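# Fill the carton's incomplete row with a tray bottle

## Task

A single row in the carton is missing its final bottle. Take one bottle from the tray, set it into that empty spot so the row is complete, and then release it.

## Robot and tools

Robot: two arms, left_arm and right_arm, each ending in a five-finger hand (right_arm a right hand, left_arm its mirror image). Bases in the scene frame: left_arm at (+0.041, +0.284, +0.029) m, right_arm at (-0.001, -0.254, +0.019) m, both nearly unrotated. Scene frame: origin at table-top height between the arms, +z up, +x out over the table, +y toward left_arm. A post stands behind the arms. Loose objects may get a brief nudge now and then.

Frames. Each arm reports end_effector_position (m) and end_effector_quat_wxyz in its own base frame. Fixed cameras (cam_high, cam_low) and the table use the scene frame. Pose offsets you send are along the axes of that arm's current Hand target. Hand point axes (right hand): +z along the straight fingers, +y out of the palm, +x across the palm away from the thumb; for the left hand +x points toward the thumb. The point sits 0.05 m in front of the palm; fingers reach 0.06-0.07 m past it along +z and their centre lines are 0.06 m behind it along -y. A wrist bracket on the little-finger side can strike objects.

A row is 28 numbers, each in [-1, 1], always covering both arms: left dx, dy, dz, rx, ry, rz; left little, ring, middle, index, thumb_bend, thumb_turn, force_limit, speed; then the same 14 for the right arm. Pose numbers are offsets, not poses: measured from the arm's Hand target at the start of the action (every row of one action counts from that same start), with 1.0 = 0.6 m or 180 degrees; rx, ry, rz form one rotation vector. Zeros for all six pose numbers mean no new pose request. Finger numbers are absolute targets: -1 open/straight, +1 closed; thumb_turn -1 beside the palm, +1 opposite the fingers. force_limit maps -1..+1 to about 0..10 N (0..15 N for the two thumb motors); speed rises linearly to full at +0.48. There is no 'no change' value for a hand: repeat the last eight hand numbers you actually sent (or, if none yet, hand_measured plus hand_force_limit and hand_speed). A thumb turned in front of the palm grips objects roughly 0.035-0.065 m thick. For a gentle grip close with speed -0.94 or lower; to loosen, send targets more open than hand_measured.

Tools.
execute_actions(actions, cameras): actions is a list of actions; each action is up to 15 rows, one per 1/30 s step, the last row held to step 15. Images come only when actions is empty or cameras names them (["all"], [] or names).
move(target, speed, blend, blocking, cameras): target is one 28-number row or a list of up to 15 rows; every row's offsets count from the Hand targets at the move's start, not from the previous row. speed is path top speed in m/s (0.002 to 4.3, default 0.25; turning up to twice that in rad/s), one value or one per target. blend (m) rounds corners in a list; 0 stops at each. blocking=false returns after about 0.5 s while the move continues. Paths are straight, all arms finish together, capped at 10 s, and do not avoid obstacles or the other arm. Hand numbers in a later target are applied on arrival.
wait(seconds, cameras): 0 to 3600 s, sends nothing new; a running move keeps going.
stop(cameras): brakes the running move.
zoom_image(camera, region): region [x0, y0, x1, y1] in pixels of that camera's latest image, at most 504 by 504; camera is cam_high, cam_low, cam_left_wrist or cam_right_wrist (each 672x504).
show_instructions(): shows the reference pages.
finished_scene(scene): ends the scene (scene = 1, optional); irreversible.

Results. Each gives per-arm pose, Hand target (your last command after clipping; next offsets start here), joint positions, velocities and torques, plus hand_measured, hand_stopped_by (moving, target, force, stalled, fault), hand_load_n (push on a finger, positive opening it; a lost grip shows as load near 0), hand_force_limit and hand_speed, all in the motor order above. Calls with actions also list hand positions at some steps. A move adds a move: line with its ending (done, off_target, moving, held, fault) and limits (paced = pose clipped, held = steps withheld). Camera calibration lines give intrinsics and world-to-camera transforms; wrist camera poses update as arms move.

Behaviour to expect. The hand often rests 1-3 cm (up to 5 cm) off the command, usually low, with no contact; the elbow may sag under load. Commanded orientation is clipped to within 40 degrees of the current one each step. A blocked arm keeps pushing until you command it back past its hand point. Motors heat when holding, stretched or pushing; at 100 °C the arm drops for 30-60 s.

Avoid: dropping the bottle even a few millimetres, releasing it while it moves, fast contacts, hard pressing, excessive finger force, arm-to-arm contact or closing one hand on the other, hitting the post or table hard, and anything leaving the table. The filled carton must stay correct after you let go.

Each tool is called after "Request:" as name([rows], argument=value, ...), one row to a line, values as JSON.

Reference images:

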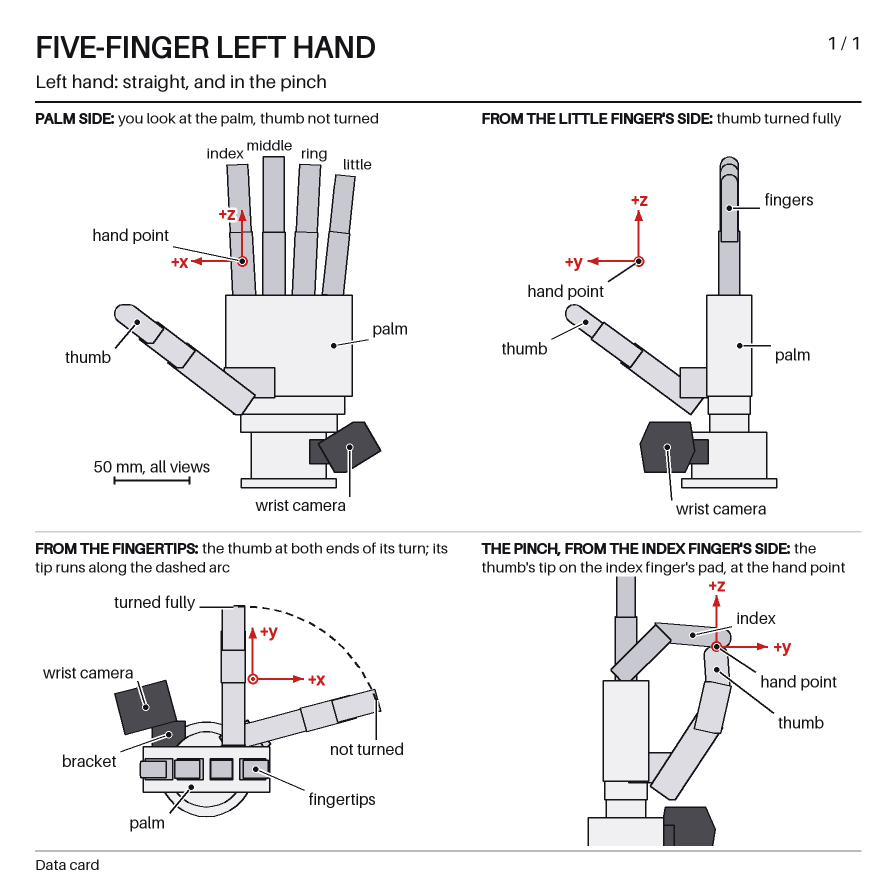

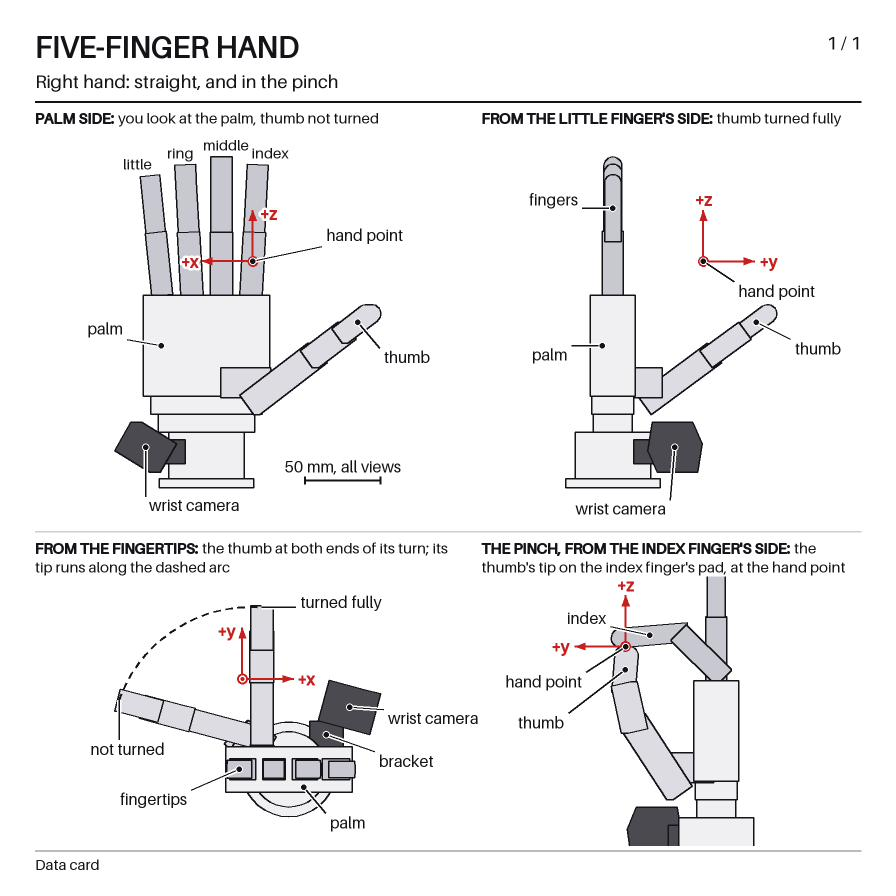

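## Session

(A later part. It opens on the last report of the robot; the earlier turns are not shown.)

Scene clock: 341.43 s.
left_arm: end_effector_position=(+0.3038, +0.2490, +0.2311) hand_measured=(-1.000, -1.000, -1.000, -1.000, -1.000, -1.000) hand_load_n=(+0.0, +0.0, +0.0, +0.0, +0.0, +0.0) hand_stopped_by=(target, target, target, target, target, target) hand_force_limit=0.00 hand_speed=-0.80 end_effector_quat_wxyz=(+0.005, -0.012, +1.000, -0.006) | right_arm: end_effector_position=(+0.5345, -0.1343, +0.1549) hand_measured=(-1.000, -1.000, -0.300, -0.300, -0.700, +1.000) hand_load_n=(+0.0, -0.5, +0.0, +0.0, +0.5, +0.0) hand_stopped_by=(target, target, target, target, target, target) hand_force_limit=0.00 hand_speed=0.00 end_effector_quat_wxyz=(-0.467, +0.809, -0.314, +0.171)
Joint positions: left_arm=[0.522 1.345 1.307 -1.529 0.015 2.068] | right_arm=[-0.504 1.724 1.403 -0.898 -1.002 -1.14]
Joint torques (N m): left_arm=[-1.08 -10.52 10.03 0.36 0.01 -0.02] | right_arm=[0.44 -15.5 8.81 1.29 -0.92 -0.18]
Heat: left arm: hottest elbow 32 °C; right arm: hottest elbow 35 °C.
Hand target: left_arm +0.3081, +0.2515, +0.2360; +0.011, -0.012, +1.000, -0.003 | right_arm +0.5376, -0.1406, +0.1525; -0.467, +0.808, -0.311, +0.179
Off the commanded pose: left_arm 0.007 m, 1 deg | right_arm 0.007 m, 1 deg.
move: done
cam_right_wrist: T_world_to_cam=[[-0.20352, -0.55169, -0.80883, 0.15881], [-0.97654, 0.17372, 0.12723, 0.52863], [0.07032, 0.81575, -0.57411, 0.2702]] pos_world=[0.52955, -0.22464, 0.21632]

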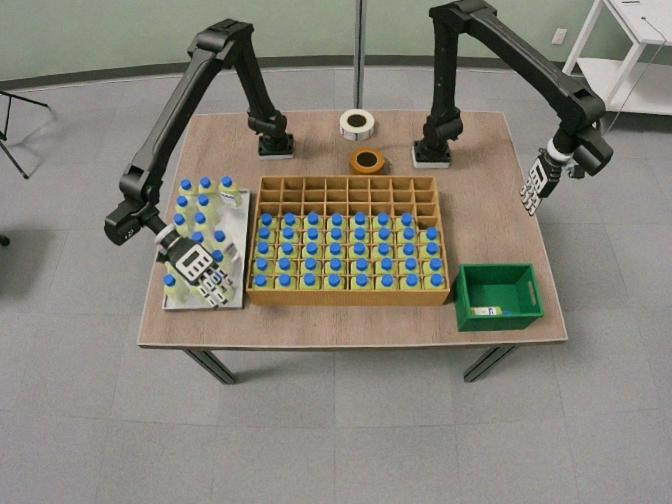

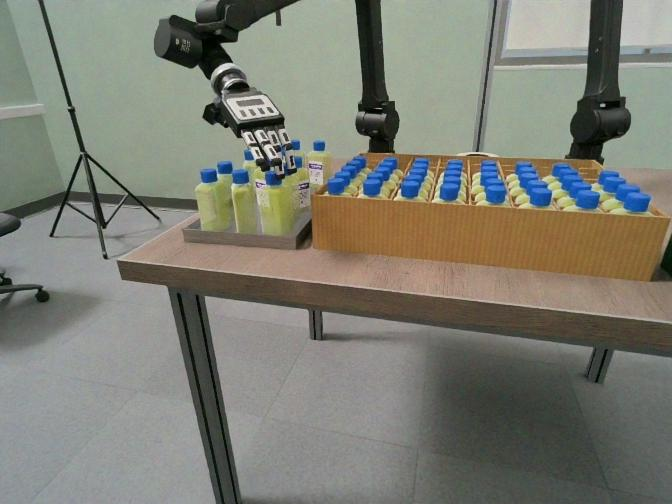

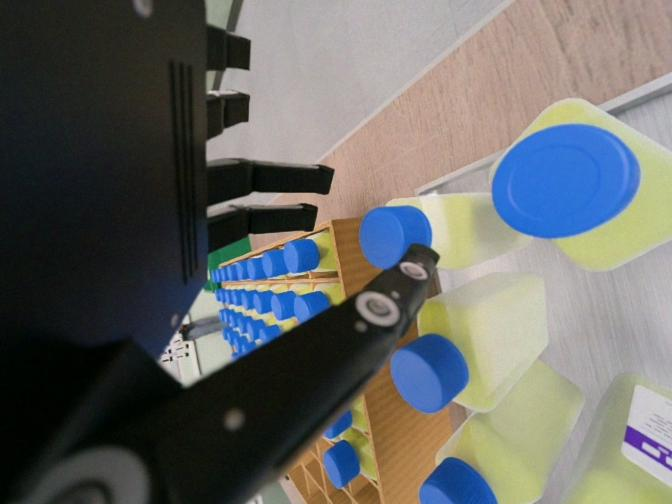

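Request:
move(target=[0,0,0,0,0,0,-1,-1,-1,-1,-1,-1,0,-0.8,0,0.030,0.0115,0,0,0,-1,-1,-0.3,-0.3,-0.7,1,0,0], speed=0.06, cameras=["cam_high","cam_low","cam_right_wrist"])

Request:
zoom_image(camera="cam_low", region=[220, 80, 340, 200])

Request:
zoom_image(camera="cam_high", region=[150, 200, 270, 320])

Request:
zoom_image(camera="cam_right_wrist", region=[200, 60, 560, 360])

Scene clock: 353.33 s.
left_arm: end_effector_position=(+0.3038, +0.2490, +0.2311) hand_measured=(-1.000, -1.000, -1.000, -1.000, -1.000, -1.000) hand_load_n=(+0.0, +0.0, +0.0, +0.0, +0.0, +0.0) hand_stopped_by=(target, target, target, target, target, target) hand_force_limit=0.00 hand_speed=-0.80 end_effector_quat_wxyz=(+0.005, -0.012, +1.000, -0.006) | right_arm: end_effector_position=(+0.5330, -0.1367, +0.1365) hand_measured=(-1.000, -1.000, -0.300, -0.300, -0.700, +1.000) hand_load_n=(+0.0, +0.0, +0.0, +0.0, +0.0, +0.0) hand_stopped_by=(target, target, target, target, target, target) hand_force_limit=0.00 hand_speed=0.00 end_effector_quat_wxyz=(-0.467, +0.809, -0.314, +0.171)
Joint positions: left_arm=[0.522 1.345 1.307 -1.529 0.015 2.068] | right_arm=[-0.51 1.74 1.374 -0.859 -1.004 -1.15]
Joint torques (N m): left_arm=[-1.26 -10.58 9.98 0.32 0 -0.02] | right_arm=[0.56 -15.74 8.65 1.09 -0.93 -0.19]
Heat: left arm: hottest elbow 32 °C; right arm: hottest elbow 34 °C.
Hand target: left_arm +0.3081, +0.2515, +0.2360; +0.011, -0.012, +1.000, -0.003 | right_arm +0.5356, -0.1427, +0.1335; -0.467, +0.808, -0.311, +0.179
Off the commanded pose: left_arm 0.007 m, 1 deg | right_arm 0.007 m, 1 deg.
move: done
cam_right_wrist: T_world_to_cam=[[-0.20233, -0.5523, -0.80872, 0.14162], [-0.97674, 0.17369, 0.12574, 0.53018], [0.07102, 0.81535, -0.57459, 0.26132]] pos_world=[0.52795, -0.22694, 0.19802]

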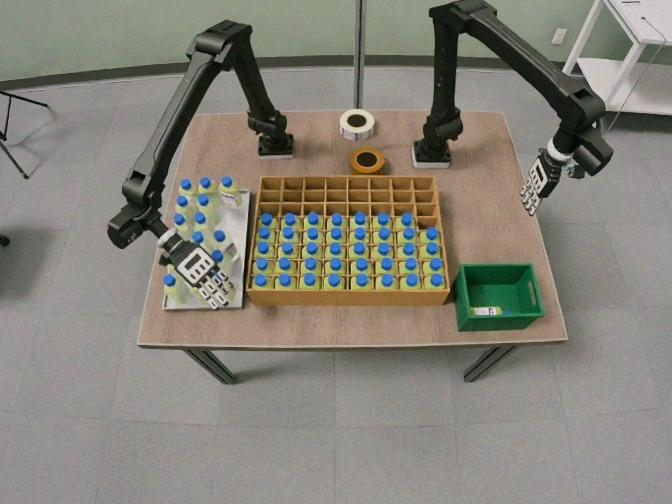

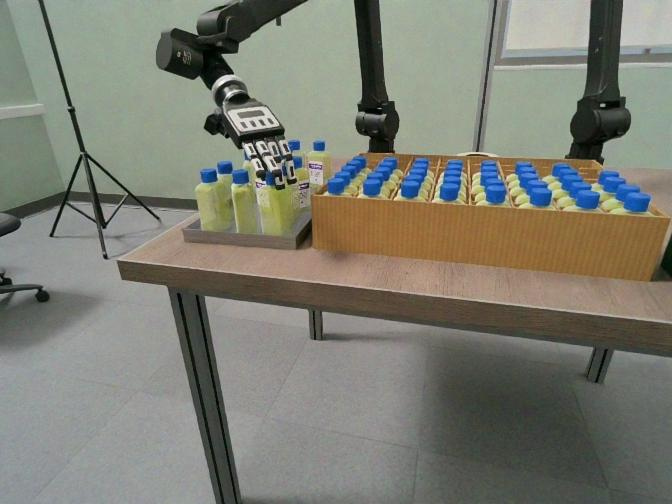

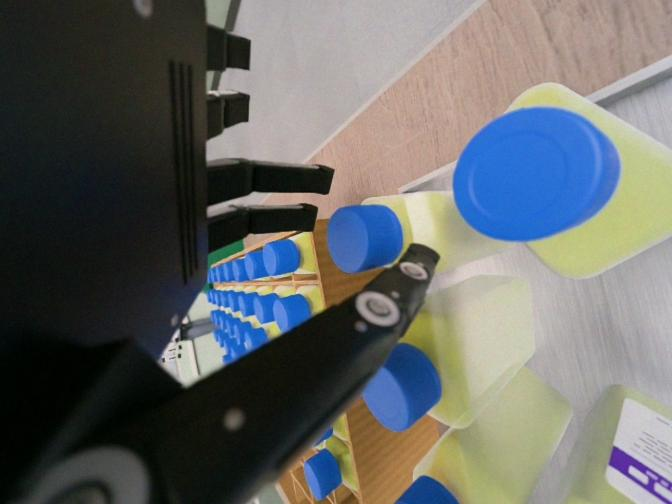

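Scaled by 4.200 from the camera's image (finer frame: 960x720).

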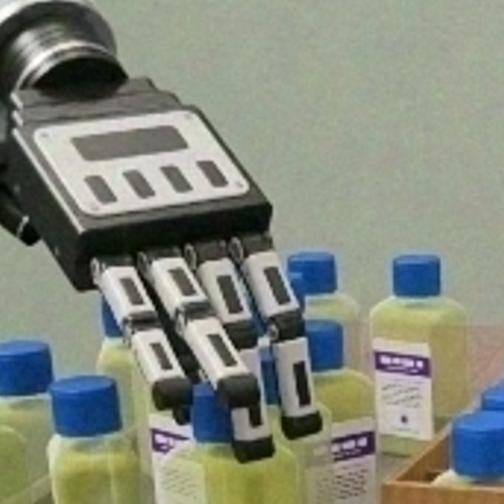

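Scaled by 4.200 from the camera's image (finer frame: 960x720).

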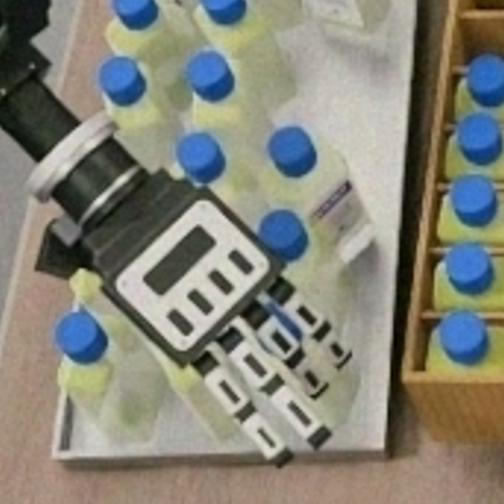

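Scaled by 1.400 from the camera's image (finer frame: 960x720).

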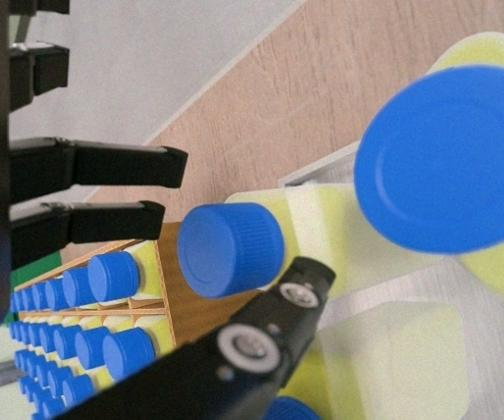

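Request:
move(target=[0,0,0,0,0,0,-1,-1,-1,-1,-1,-1,0,-0.8,0,0,0,0,0,0,-1,-1,0,0,-0.54,1,-0.2,-0.8], cameras=["cam_high","cam_low","cam_right_wrist"])

Request:
zoom_image(camera="cam_low", region=[220, 80, 340, 200])

Request:
zoom_image(camera="cam_right_wrist", region=[200, 60, 560, 360])

Scene clock: 370.47 s.
left_arm: end_effector_position=(+0.3038, +0.2490, +0.2311) hand_measured=(-1.000, -1.000, -1.000, -1.000, -1.000, -1.000) hand_load_n=(+0.0, +0.0, +0.0, +0.0, +0.0, +0.0) hand_stopped_by=(target, target, target, target, target, target) hand_force_limit=0.00 hand_speed=-0.80 end_effector_quat_wxyz=(+0.005, -0.012, +1.000, -0.006) | right_arm: end_effector_position=(+0.5330, -0.1367, +0.1365) hand_measured=(-1.000, -1.000, +0.000, +0.000, -0.540, +1.000) hand_load_n=(+0.0, +0.0, +0.0, +0.0, +0.5, +0.0) hand_stopped_by=(target, target, target, target, target, target) hand_force_limit=-0.20 hand_speed=-0.80 end_effector_quat_wxyz=(-0.467, +0.809, -0.313, +0.172)
Joint positions: left_arm=[0.522 1.345 1.307 -1.529 0.015 2.068] | right_arm=[-0.51 1.74 1.374 -0.859 -1.004 -1.15]
Joint torques (N m): left_arm=[-1.26 -10.4 10 0.28 -0.02 -0.02] | right_arm=[-0.56 -14.92 8.81 1.42 -0.88 -0.17]
Heat: left arm: hottest elbow 32 °C; right arm: hottest elbow 34 °C.
Hand target: left_arm +0.3081, +0.2515, +0.2360; +0.011, -0.012, +1.000, -0.003 | right_arm +0.5356, -0.1427, +0.1335; -0.467, +0.809, -0.311, +0.179
Off the commanded pose: left_arm 0.007 m, 1 deg | right_arm 0.007 m, 1 deg.
move: done
cam_right_wrist: T_world_to_cam=[[-0.20198, -0.5526, -0.8086, 0.14129], [-0.97682, 0.17345, 0.12546, 0.53024], [0.07092, 0.8152, -0.57482, 0.26146]] pos_world=[0.52795, -0.22704, 0.19801]

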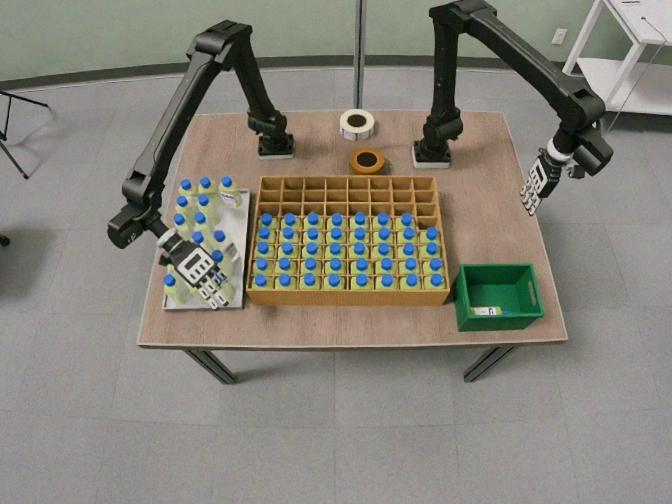

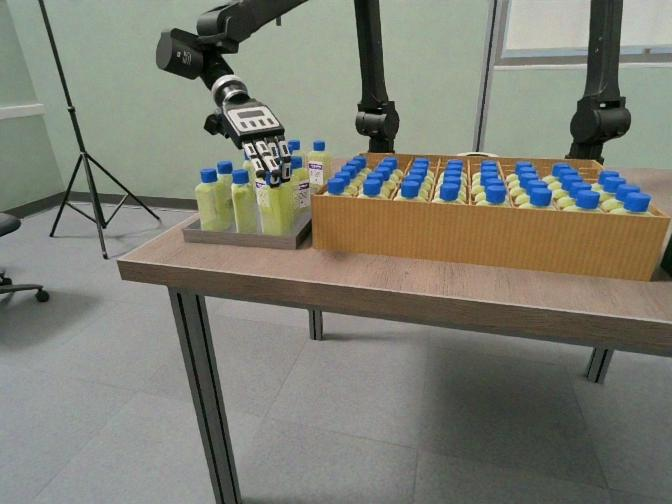

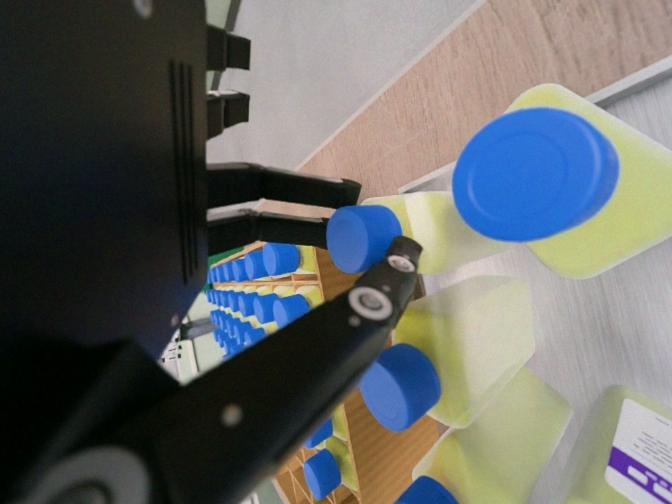

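Scaled by 4.200 from the camera's image (finer frame: 960x720).

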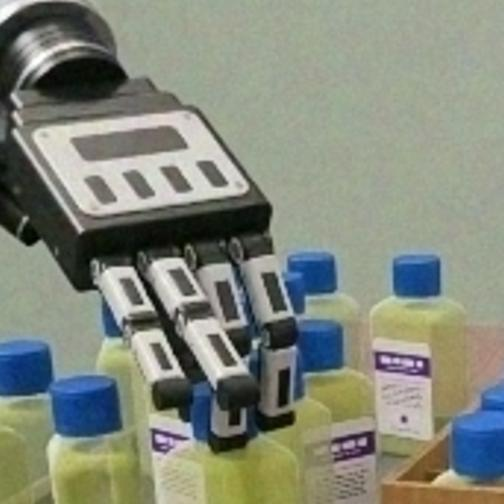

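Scaled by 1.400 from the camera's image (finer frame: 960x720).

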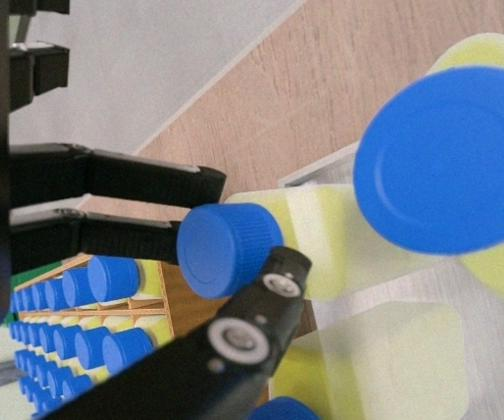

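Request:
move(target=[0,0,0,0,0,0,-1,-1,-1,-1,-1,-1,0,-0.8,0,0,0,0,0,0,-1,-1,0.25,0.25,-0.2,1,-0.3,-0.92], cameras=["cam_high","cam_low","cam_right_wrist"])

Request:
zoom_image(camera="cam_low", region=[220, 80, 340, 200])

Request:
zoom_image(camera="cam_right_wrist", region=[200, 60, 560, 360])

Scene clock: 378.57 s.
left_arm: end_effector_position=(+0.3038, +0.2490, +0.2311) hand_measured=(-1.000, -1.000, -1.000, -1.000, -1.000, -1.000) hand_load_n=(+0.0, +0.0, -0.5, +0.0, +0.0, +0.0) hand_stopped_by=(target, target, target, target, target, target) hand_force_limit=0.00 hand_speed=-0.80 end_effector_quat_wxyz=(+0.005, -0.012, +1.000, -0.006) | right_arm: end_effector_position=(+0.5330, -0.1367, +0.1365) hand_measured=(-1.000, -1.000, +0.066, +0.102, -0.494, +1.000) hand_load_n=(+0.0, -0.5, +3.0, +4.5, +5.5, +0.0) hand_stopped_by=(target, target, force, force, force, target) hand_force_limit=-0.30 hand_speed=-0.92 end_effector_quat_wxyz=(-0.467, +0.809, -0.313, +0.172)
Joint positions: left_arm=[0.522 1.345 1.307 -1.529 0.015 2.068] | right_arm=[-0.51 1.74 1.374 -0.859 -1.004 -1.151]
Joint torques (N m): left_arm=[-1.14 -10.58 10.03 0.32 -0.03 -0.03] | right_arm=[0.67 -14.74 8.61 1.44 -0.86 -0.18]
Heat: left arm: hottest elbow 32 °C; right arm: hottest elbow 34 °C.
Hand target: left_arm +0.3081, +0.2515, +0.2360; +0.011, -0.012, +1.000, -0.003 | right_arm +0.5355, -0.1427, +0.1335; -0.467, +0.808, -0.311, +0.179
Off the commanded pose: left_arm 0.007 m, 1 deg | right_arm 0.007 m, 1 deg.
move: done
cam_right_wrist: T_world_to_cam=[[-0.20178, -0.55275, -0.80855, 0.14114], [-0.97686, 0.17335, 0.12527, 0.53028], [0.07092, 0.81512, -0.57493, 0.26146]] pos_world=[0.52795, -0.22704, 0.19801]

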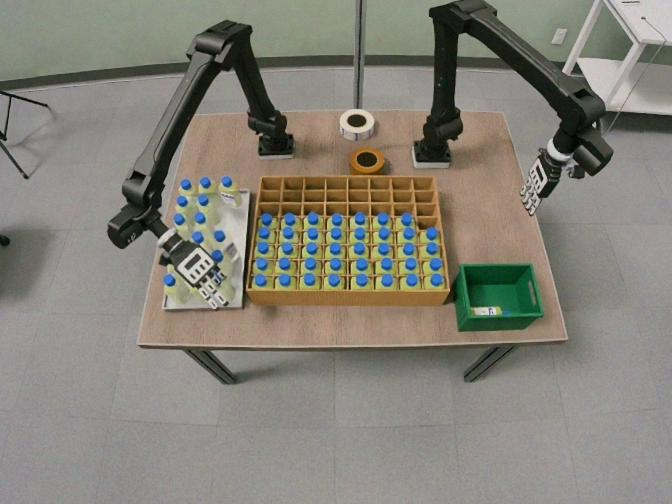

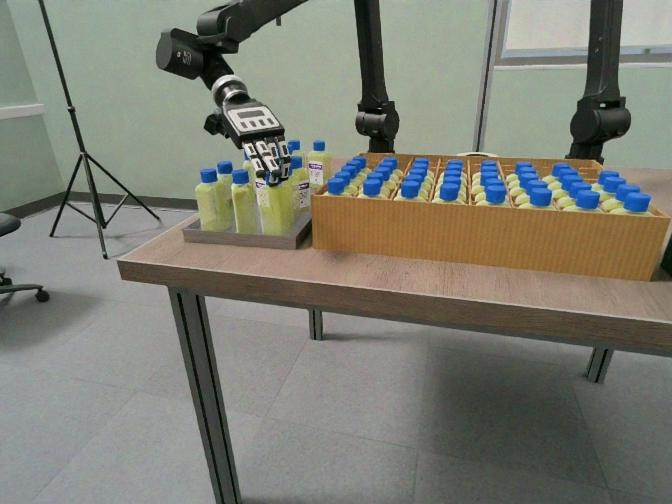

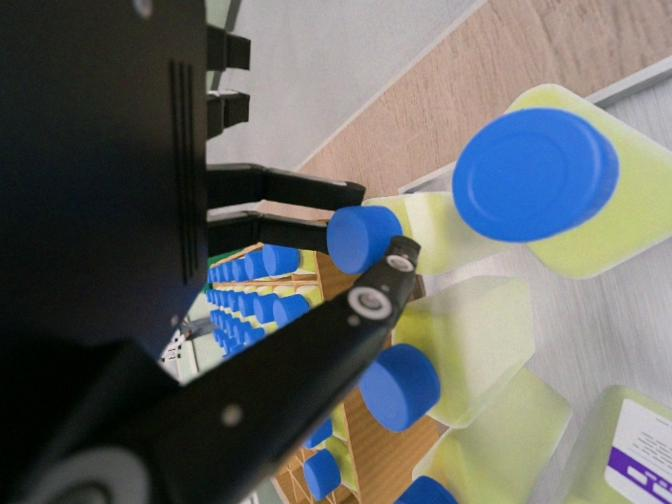

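Scaled by 4.200 from the camera's image (finer frame: 960x720).

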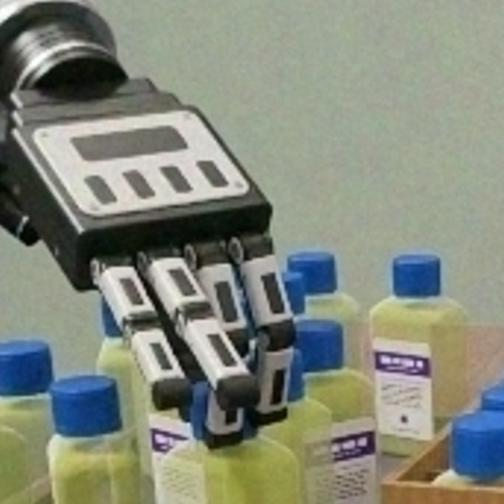

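Scaled by 1.400 from the camera's image (finer frame: 960x720).

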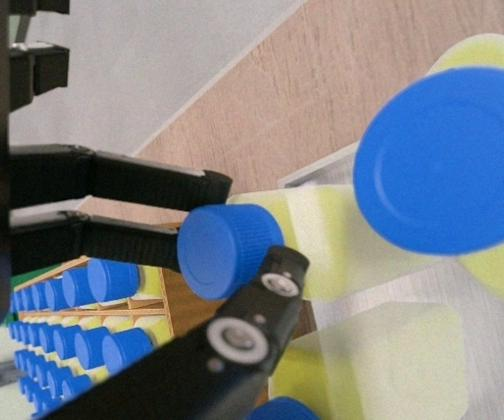

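Request:
move(target=[0,0,0,0,0,0,-1,-1,-1,-1,-1,-1,0,-0.8,0,0,0,0,0,0,-1,-1,0.3,0.3,-0.15,1,0.1,-0.92])

Scene clock: 381.50 s.
left_arm: end_effector_position=(+0.3038, +0.2490, +0.2311) hand_measured=(-1.000, -1.000, -1.000, -1.000, -1.000, -1.000) hand_load_n=(+0.0, +0.0, +0.0, +0.0, +0.0, +0.0) hand_stopped_by=(target, target, target, target, target, target) hand_force_limit=0.00 hand_speed=-0.80 end_effector_quat_wxyz=(+0.005, -0.012, +1.000, -0.006) | right_arm: end_effector_position=(+0.5330, -0.1368, +0.1366) hand_measured=(-1.000, -1.000, +0.092, +0.116, -0.486, +1.000) hand_load_n=(+0.0, +0.0, +6.0, +5.0, +9.0, +0.5) hand_stopped_by=(target, target, force, force, force, target) hand_force_limit=0.10 hand_speed=-0.92 end_effector_quat_wxyz=(-0.467, +0.809, -0.313, +0.172)
Joint positions: left_arm=[0.522 1.345 1.307 -1.529 0.015 2.068] | right_arm=[-0.51 1.74 1.374 -0.859 -1.005 -1.151]
Joint torques (N m): left_arm=[-1.2 -10.46 9.95 0.27 -0.01 -0.03] | right_arm=[-0.38 -14.86 8.5 1.28 -0.88 -0.19]
Heat: left arm: hottest elbow 32 °C; right arm: hottest elbow 34 °C.
Hand target: left_arm +0.3081, +0.2515, +0.2360; +0.011, -0.012, +1.000, -0.003 | right_arm +0.5355, -0.1428, +0.1335; -0.467, +0.808, -0.311, +0.179
Off the commanded pose: left_arm 0.007 m, 1 deg | right_arm 0.007 m, 1 deg.
move: done

Request:
move(target=[0,0,0,0,0,0,-1,-1,-1,-1,-1,-1,0,-0.8,0,-0.0722,-0.0417,0,0,0,-1,-1,0.3,0.3,-0.15,1,0.1,-0.92], speed=0.05, cameras=["cam_high","cam_low","cam_right_wrist"])

Request:
zoom_image(camera="cam_low", region=[200, 80, 340, 250])

Request:
zoom_image(camera="cam_right_wrist", region=[200, 60, 560, 360])

Scene clock: 387.53 s.
left_arm: end_effector_position=(+0.3038, +0.2490, +0.2311) hand_measured=(-1.000, -1.000, -1.000, -1.000, -1.000, -1.000) hand_load_n=(+0.0, +0.0, +0.0, +0.0, +0.0, +0.0) hand_stopped_by=(target, target, target, target, target, target) hand_force_limit=0.00 hand_speed=-0.80 end_effector_quat_wxyz=(+0.005, -0.012, +1.000, -0.006) | right_arm: end_effector_position=(+0.5230, -0.1315, +0.1500) hand_measured=(-1.000, -1.000, +0.092, +0.116, -0.486, +1.000) hand_load_n=(+0.0, +0.0, +5.5, +4.5, +10.0, +1.0) hand_stopped_by=(target, target, force, force, force, target) hand_force_limit=0.10 hand_speed=-0.92 end_effector_quat_wxyz=(-0.470, +0.807, -0.327, +0.146)
Joint positions: left_arm=[0.522 1.345 1.307 -1.529 0.015 2.068] | right_arm=[-0.51 1.731 1.403 -0.958 -1.004 -1.154]
Joint torques (N m): left_arm=[-1.08 -10.58 9.98 0.27 -0.01 -0.02] | right_arm=[-0.26 -17.96 13.12 0.21 -0.88 -0.09]
Heat: left arm: hottest elbow 32 °C; right arm: hottest elbow 34 °C.
Hand target: left_arm +0.3081, +0.2515, +0.2360; +0.011, -0.012, +1.000, -0.003 | right_arm +0.5356, -0.1428, +0.1836; -0.467, +0.808, -0.311, +0.179
Off the commanded pose: left_arm 0.007 m, 1 deg | right_arm 0.038 m, 4 deg.
move: off_target (right_arm)
cam_right_wrist: T_world_to_cam=[[-0.24259, -0.53072, -0.81209, 0.1777], [-0.96927, 0.16792, 0.1798, 0.50502], [0.04094, 0.83075, -0.55514, 0.28045]] pos_world=[0.52113, -0.22347, 0.20919]

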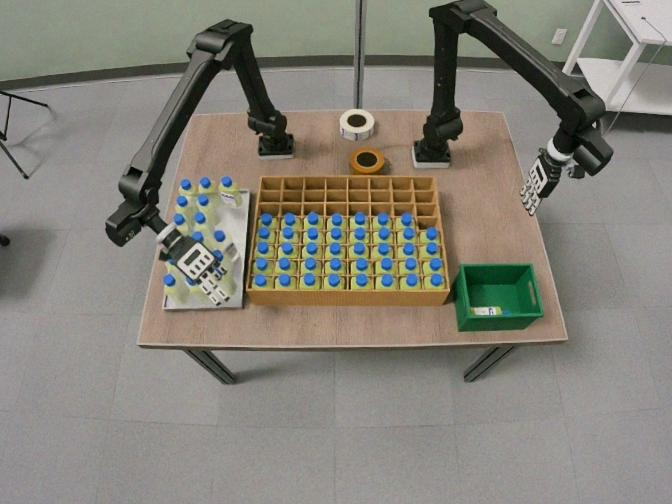

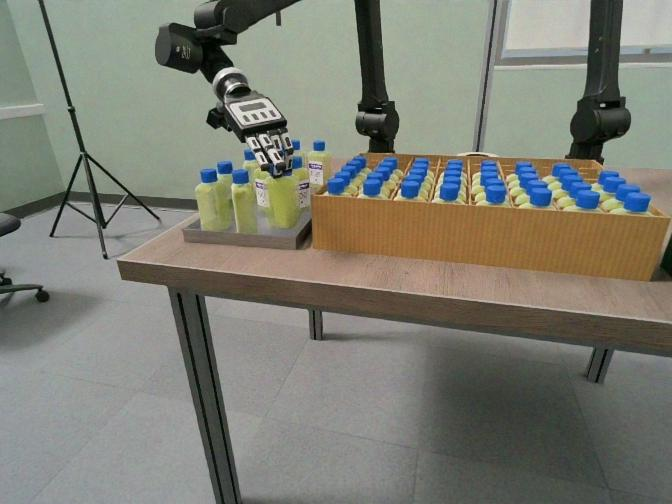

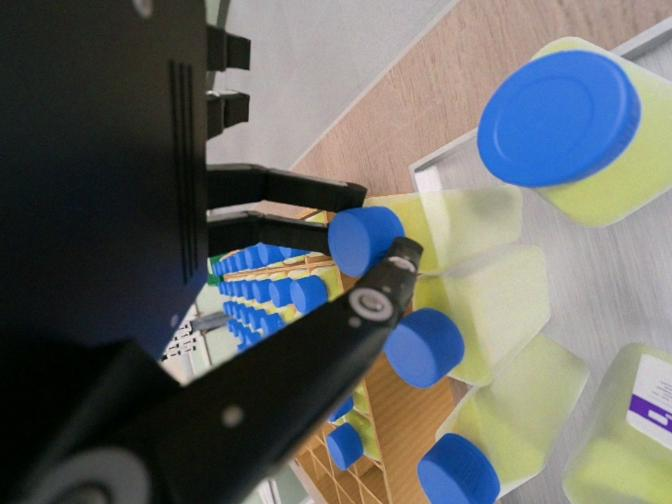

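Scaled by 2.965 from the camera's image (finer frame: 960x720).

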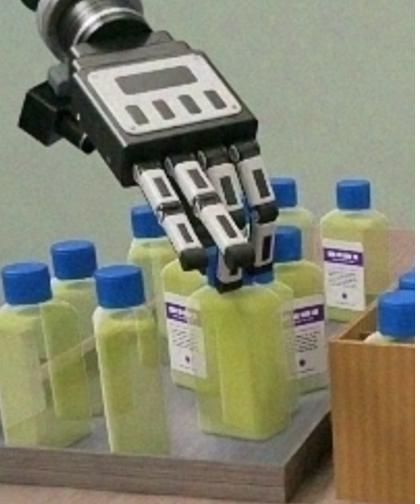

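Scaled by 1.400 from the camera's image (finer frame: 960x720).

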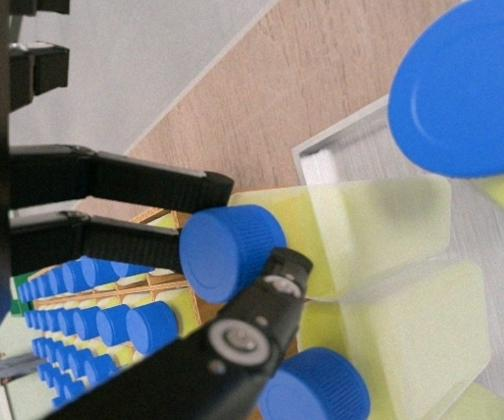

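Request:
move(target=[0,0,0,0,0,0,-1,-1,-1,-1,-1,-1,0,-0.8,0,-0.1155,-0.0667,0,0,0,-1,-1,0.3,0.3,-0.15,1,0.1,-0.92], speed=0.06, cameras=["cam_high","cam_low","cam_right_wrist"])

Request:
zoom_image(camera="cam_low", region=[200, 80, 340, 250])

Request:
zoom_image(camera="cam_right_wrist", region=[200, 60, 560, 360])

Scene clock: 400.23 s.
left_arm: end_effector_position=(+0.3038, +0.2490, +0.2311) hand_measured=(-1.000, -1.000, -1.000, -1.000, -1.000, -1.000) hand_load_n=(+0.0, +0.0, +0.0, +0.0, +0.0, +0.0) hand_stopped_by=(target, target, target, target, target, target) hand_force_limit=0.00 hand_speed=-0.80 end_effector_quat_wxyz=(+0.005, -0.012, +1.000, -0.006) | right_arm: end_effector_position=(+0.5276, -0.1342, +0.2290) hand_measured=(-1.000, -1.000, +0.092, +0.116, -0.486, +1.000) hand_load_n=(+0.0, +0.0, +5.5, +4.5, +9.5, +1.0) hand_stopped_by=(target, target, force, force, force, target) hand_force_limit=0.10 hand_speed=-0.92 end_effector_quat_wxyz=(-0.470, +0.807, -0.327, +0.146)
Joint positions: left_arm=[0.522 1.345 1.307 -1.529 0.015 2.068] | right_arm=[-0.51 1.698 1.572 -1.16 -1.004 -1.154]
Joint torques (N m): left_arm=[-1.32 -10.64 10.03 0.35 0.01 -0.03] | right_arm=[-0.32 -18.55 13.83 0.01 -0.88 -0.15]
Heat: left arm: hottest elbow 32 °C; right arm: hottest elbow 35 °C.
Hand target: left_arm +0.3081, +0.2515, +0.2360; +0.011, -0.012, +1.000, -0.003 | right_arm +0.5357, -0.1429, +0.2636; -0.467, +0.808, -0.311, +0.179
Off the commanded pose: left_arm 0.007 m, 1 deg | right_arm 0.037 m, 4 deg.
move: off_target (right_arm)
cam_right_wrist: T_world_to_cam=[[-0.24273, -0.53092, -0.81192, 0.24168], [-0.96923, 0.16805, 0.17987, 0.49579], [0.04095, 0.83059, -0.55537, 0.32636]] pos_world=[0.52583, -0.22607, 0.28829]

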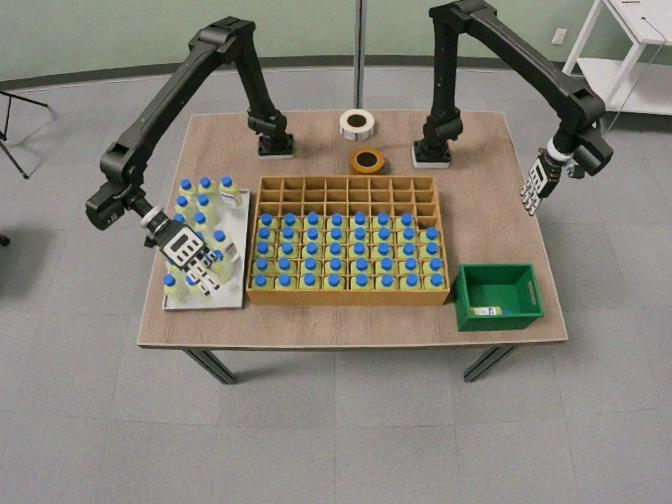

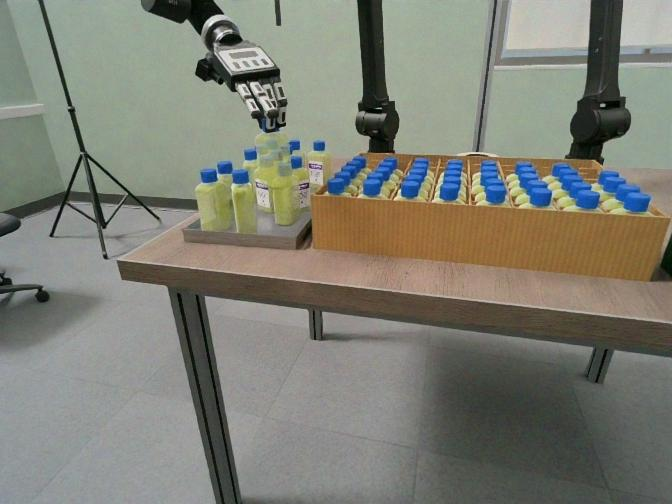

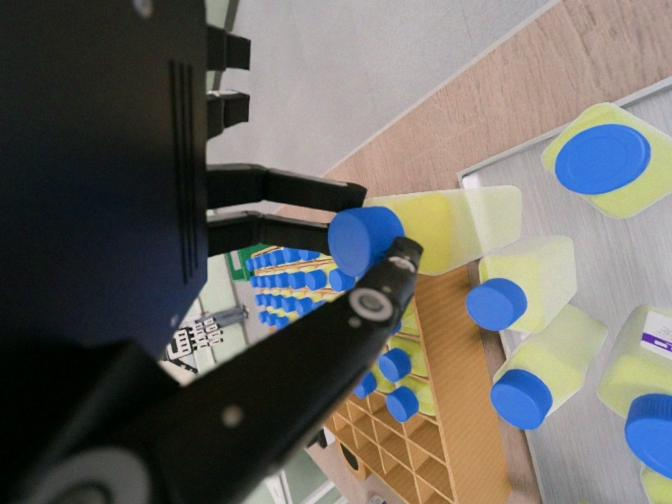

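Scaled by 2.965 from the camera's image (finer frame: 960x720).

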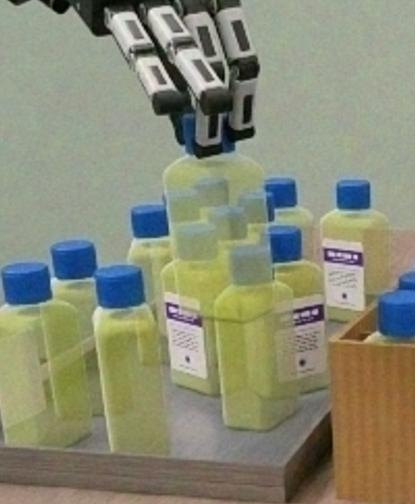

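Scaled by 1.400 from the camera's image (finer frame: 960x720).

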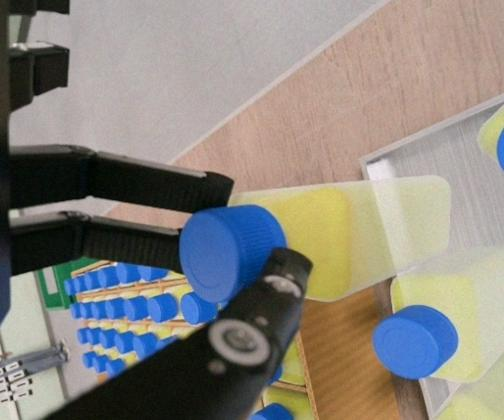

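Request:
move([
  [0,0,0,0,0,0,-1,-1,-1,-1,-1,-1,0,-0.8,-0.032,-0.1166,-0.0695,0,0,0,-1,-1,0.3,0.3,-0.15,1,0.1,-0.92],
  [0,0,0,0,0,0,-1,-1,-1,-1,-1,-1,0,-0.8,-0.8212,-0.4170,0.4512,0,-0.0818,-0.0472,-1,-1,0.3,0.3,-0.15,1,0.1,-0.92],
], speed=[0.08,0.12], blend=[0.02,0], cameras=["cam_high","cam_low","cam_right_wrist"])

Request:
zoom_image(camera="cam_low", region=[400, 50, 672, 250])

Request:
zoom_image(camera="cam_high", region=[350, 140, 500, 300])

Request:
zoom_image(camera="cam_right_wrist", region=[200, 60, 560, 360])

Scene clock: 444.27 s.
left_arm: end_effector_position=(+0.3038, +0.2490, +0.2311) hand_measured=(-1.000, -1.000, -1.000, -1.000, -1.000, -1.000) hand_load_n=(+0.0, +0.0, +0.5, +0.0, +0.0, +0.0) hand_stopped_by=(target, target, target, target, target, target) hand_force_limit=0.00 hand_speed=-0.80 end_effector_quat_wxyz=(+0.005, -0.012, +1.000, -0.006) | right_arm: end_effector_position=(+0.3963, +0.4406, +0.3039) hand_measured=(-1.000, -1.000, +0.092, +0.116, -0.486, +1.000) hand_load_n=(+0.0, +0.0, +5.0, +4.0, +10.0, +0.5) hand_stopped_by=(target, target, force, force, force, target) hand_force_limit=0.10 hand_speed=-0.92 end_effector_quat_wxyz=(-0.456, +0.864, -0.196, +0.086)
Joint positions: left_arm=[0.522 1.345 1.307 -1.529 0.015 2.068] | right_arm=[0.693 1.462 1.447 -0.645 -0.38 -0.243]
Joint torques (N m): left_arm=[-1.08 -10.75 10.02 0.29 -0.03 -0.02] | right_arm=[0.79 -13.57 15.53 2.71 -0.21 0.09]
Heat: left arm: hottest elbow 33 °C; right arm: hottest elbow 35 °C.
Hand target: left_arm +0.3081, +0.2515, +0.2360; +0.011, -0.012, +1.000, -0.003 | right_arm +0.4101, +0.4540, +0.3453; -0.488, +0.845, -0.188, +0.108
Off the commanded pose: left_arm 0.007 m, 1 deg | right_arm 0.046 m, 5 deg.
move: off_target (right_arm)
cam_right_wrist: T_world_to_cam=[[-0.06516, -0.63775, -0.76748, 0.53885], [-0.97724, -0.11483, 0.17838, 0.38661], [-0.20189, 0.76163, -0.61575, 0.0409]] pos_world=[0.42118, 0.3569, 0.36978]

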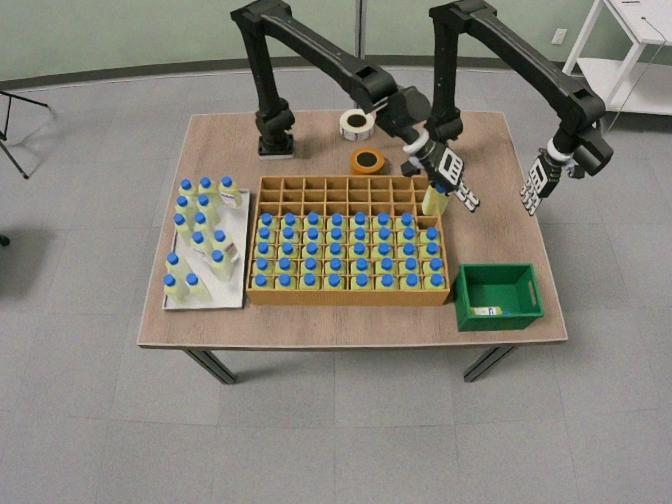

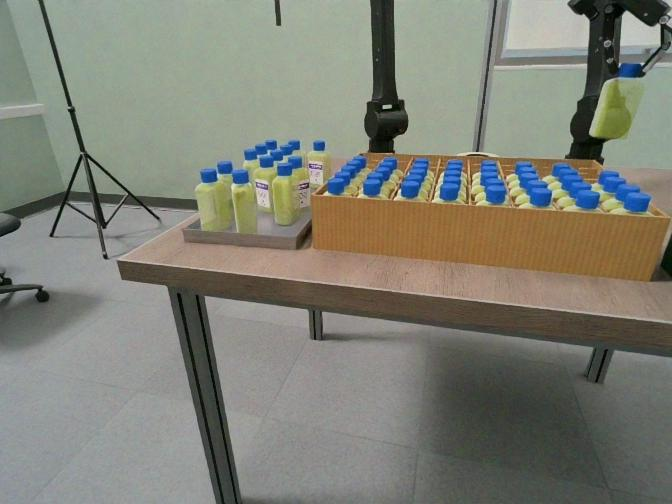

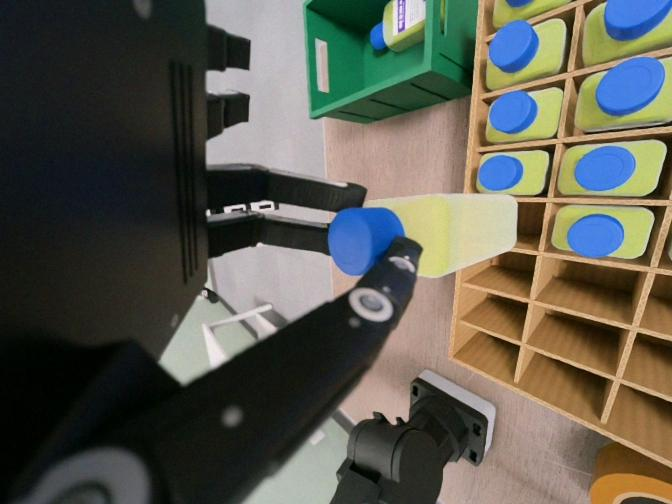

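Scaled by 1.853 from the camera's image (finer frame: 960x720).

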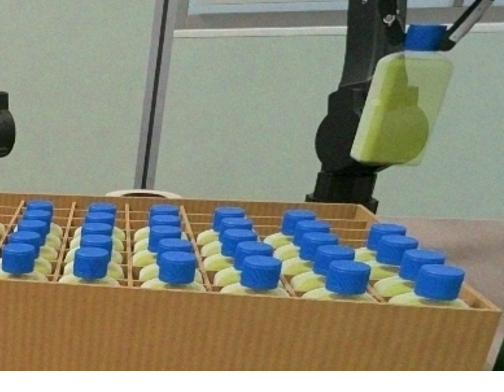

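Scaled by 3.150 from the camera's image (finer frame: 960x720).

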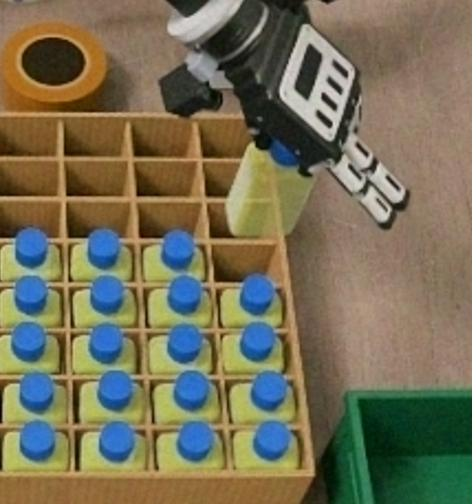

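Scaled by 1.400 from the camera's image (finer frame: 960x720).

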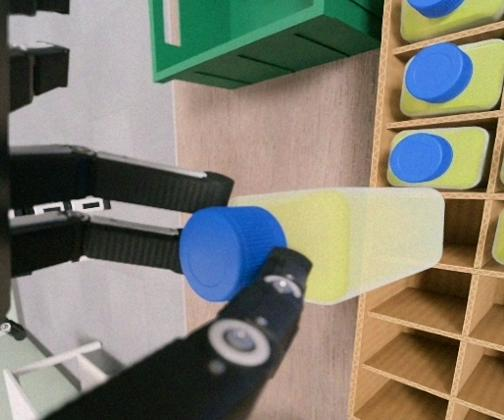

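Request:
zoom_image(camera="cam_low", region=[560, 40, 672, 150])

Request:
zoom_image(camera="cam_high", region=[395, 150, 485, 240])

Request:
zoom_image(camera="cam_right_wrist", region=[320, 100, 672, 400])

Scaled by 4.500 from the camera's image (finer frame: 960x720).

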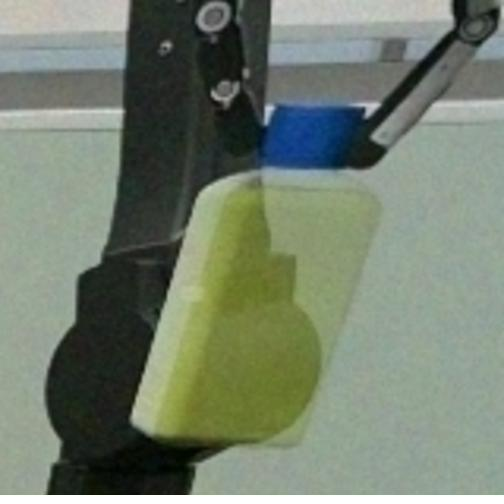

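Scaled by 5.600 from the camera's image (finer frame: 960x720).

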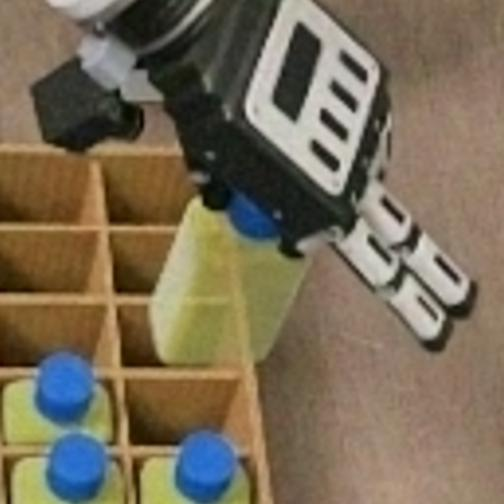

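Scaled by 1.432 from the camera's image (finer frame: 960x720).

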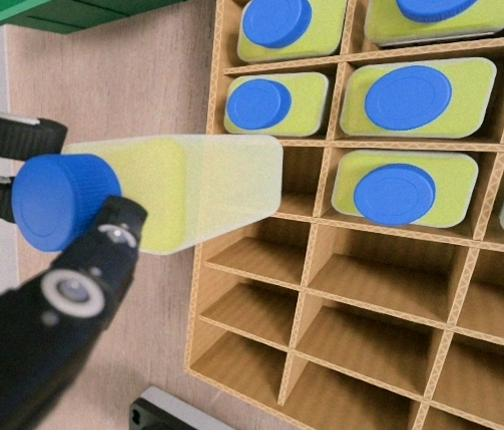

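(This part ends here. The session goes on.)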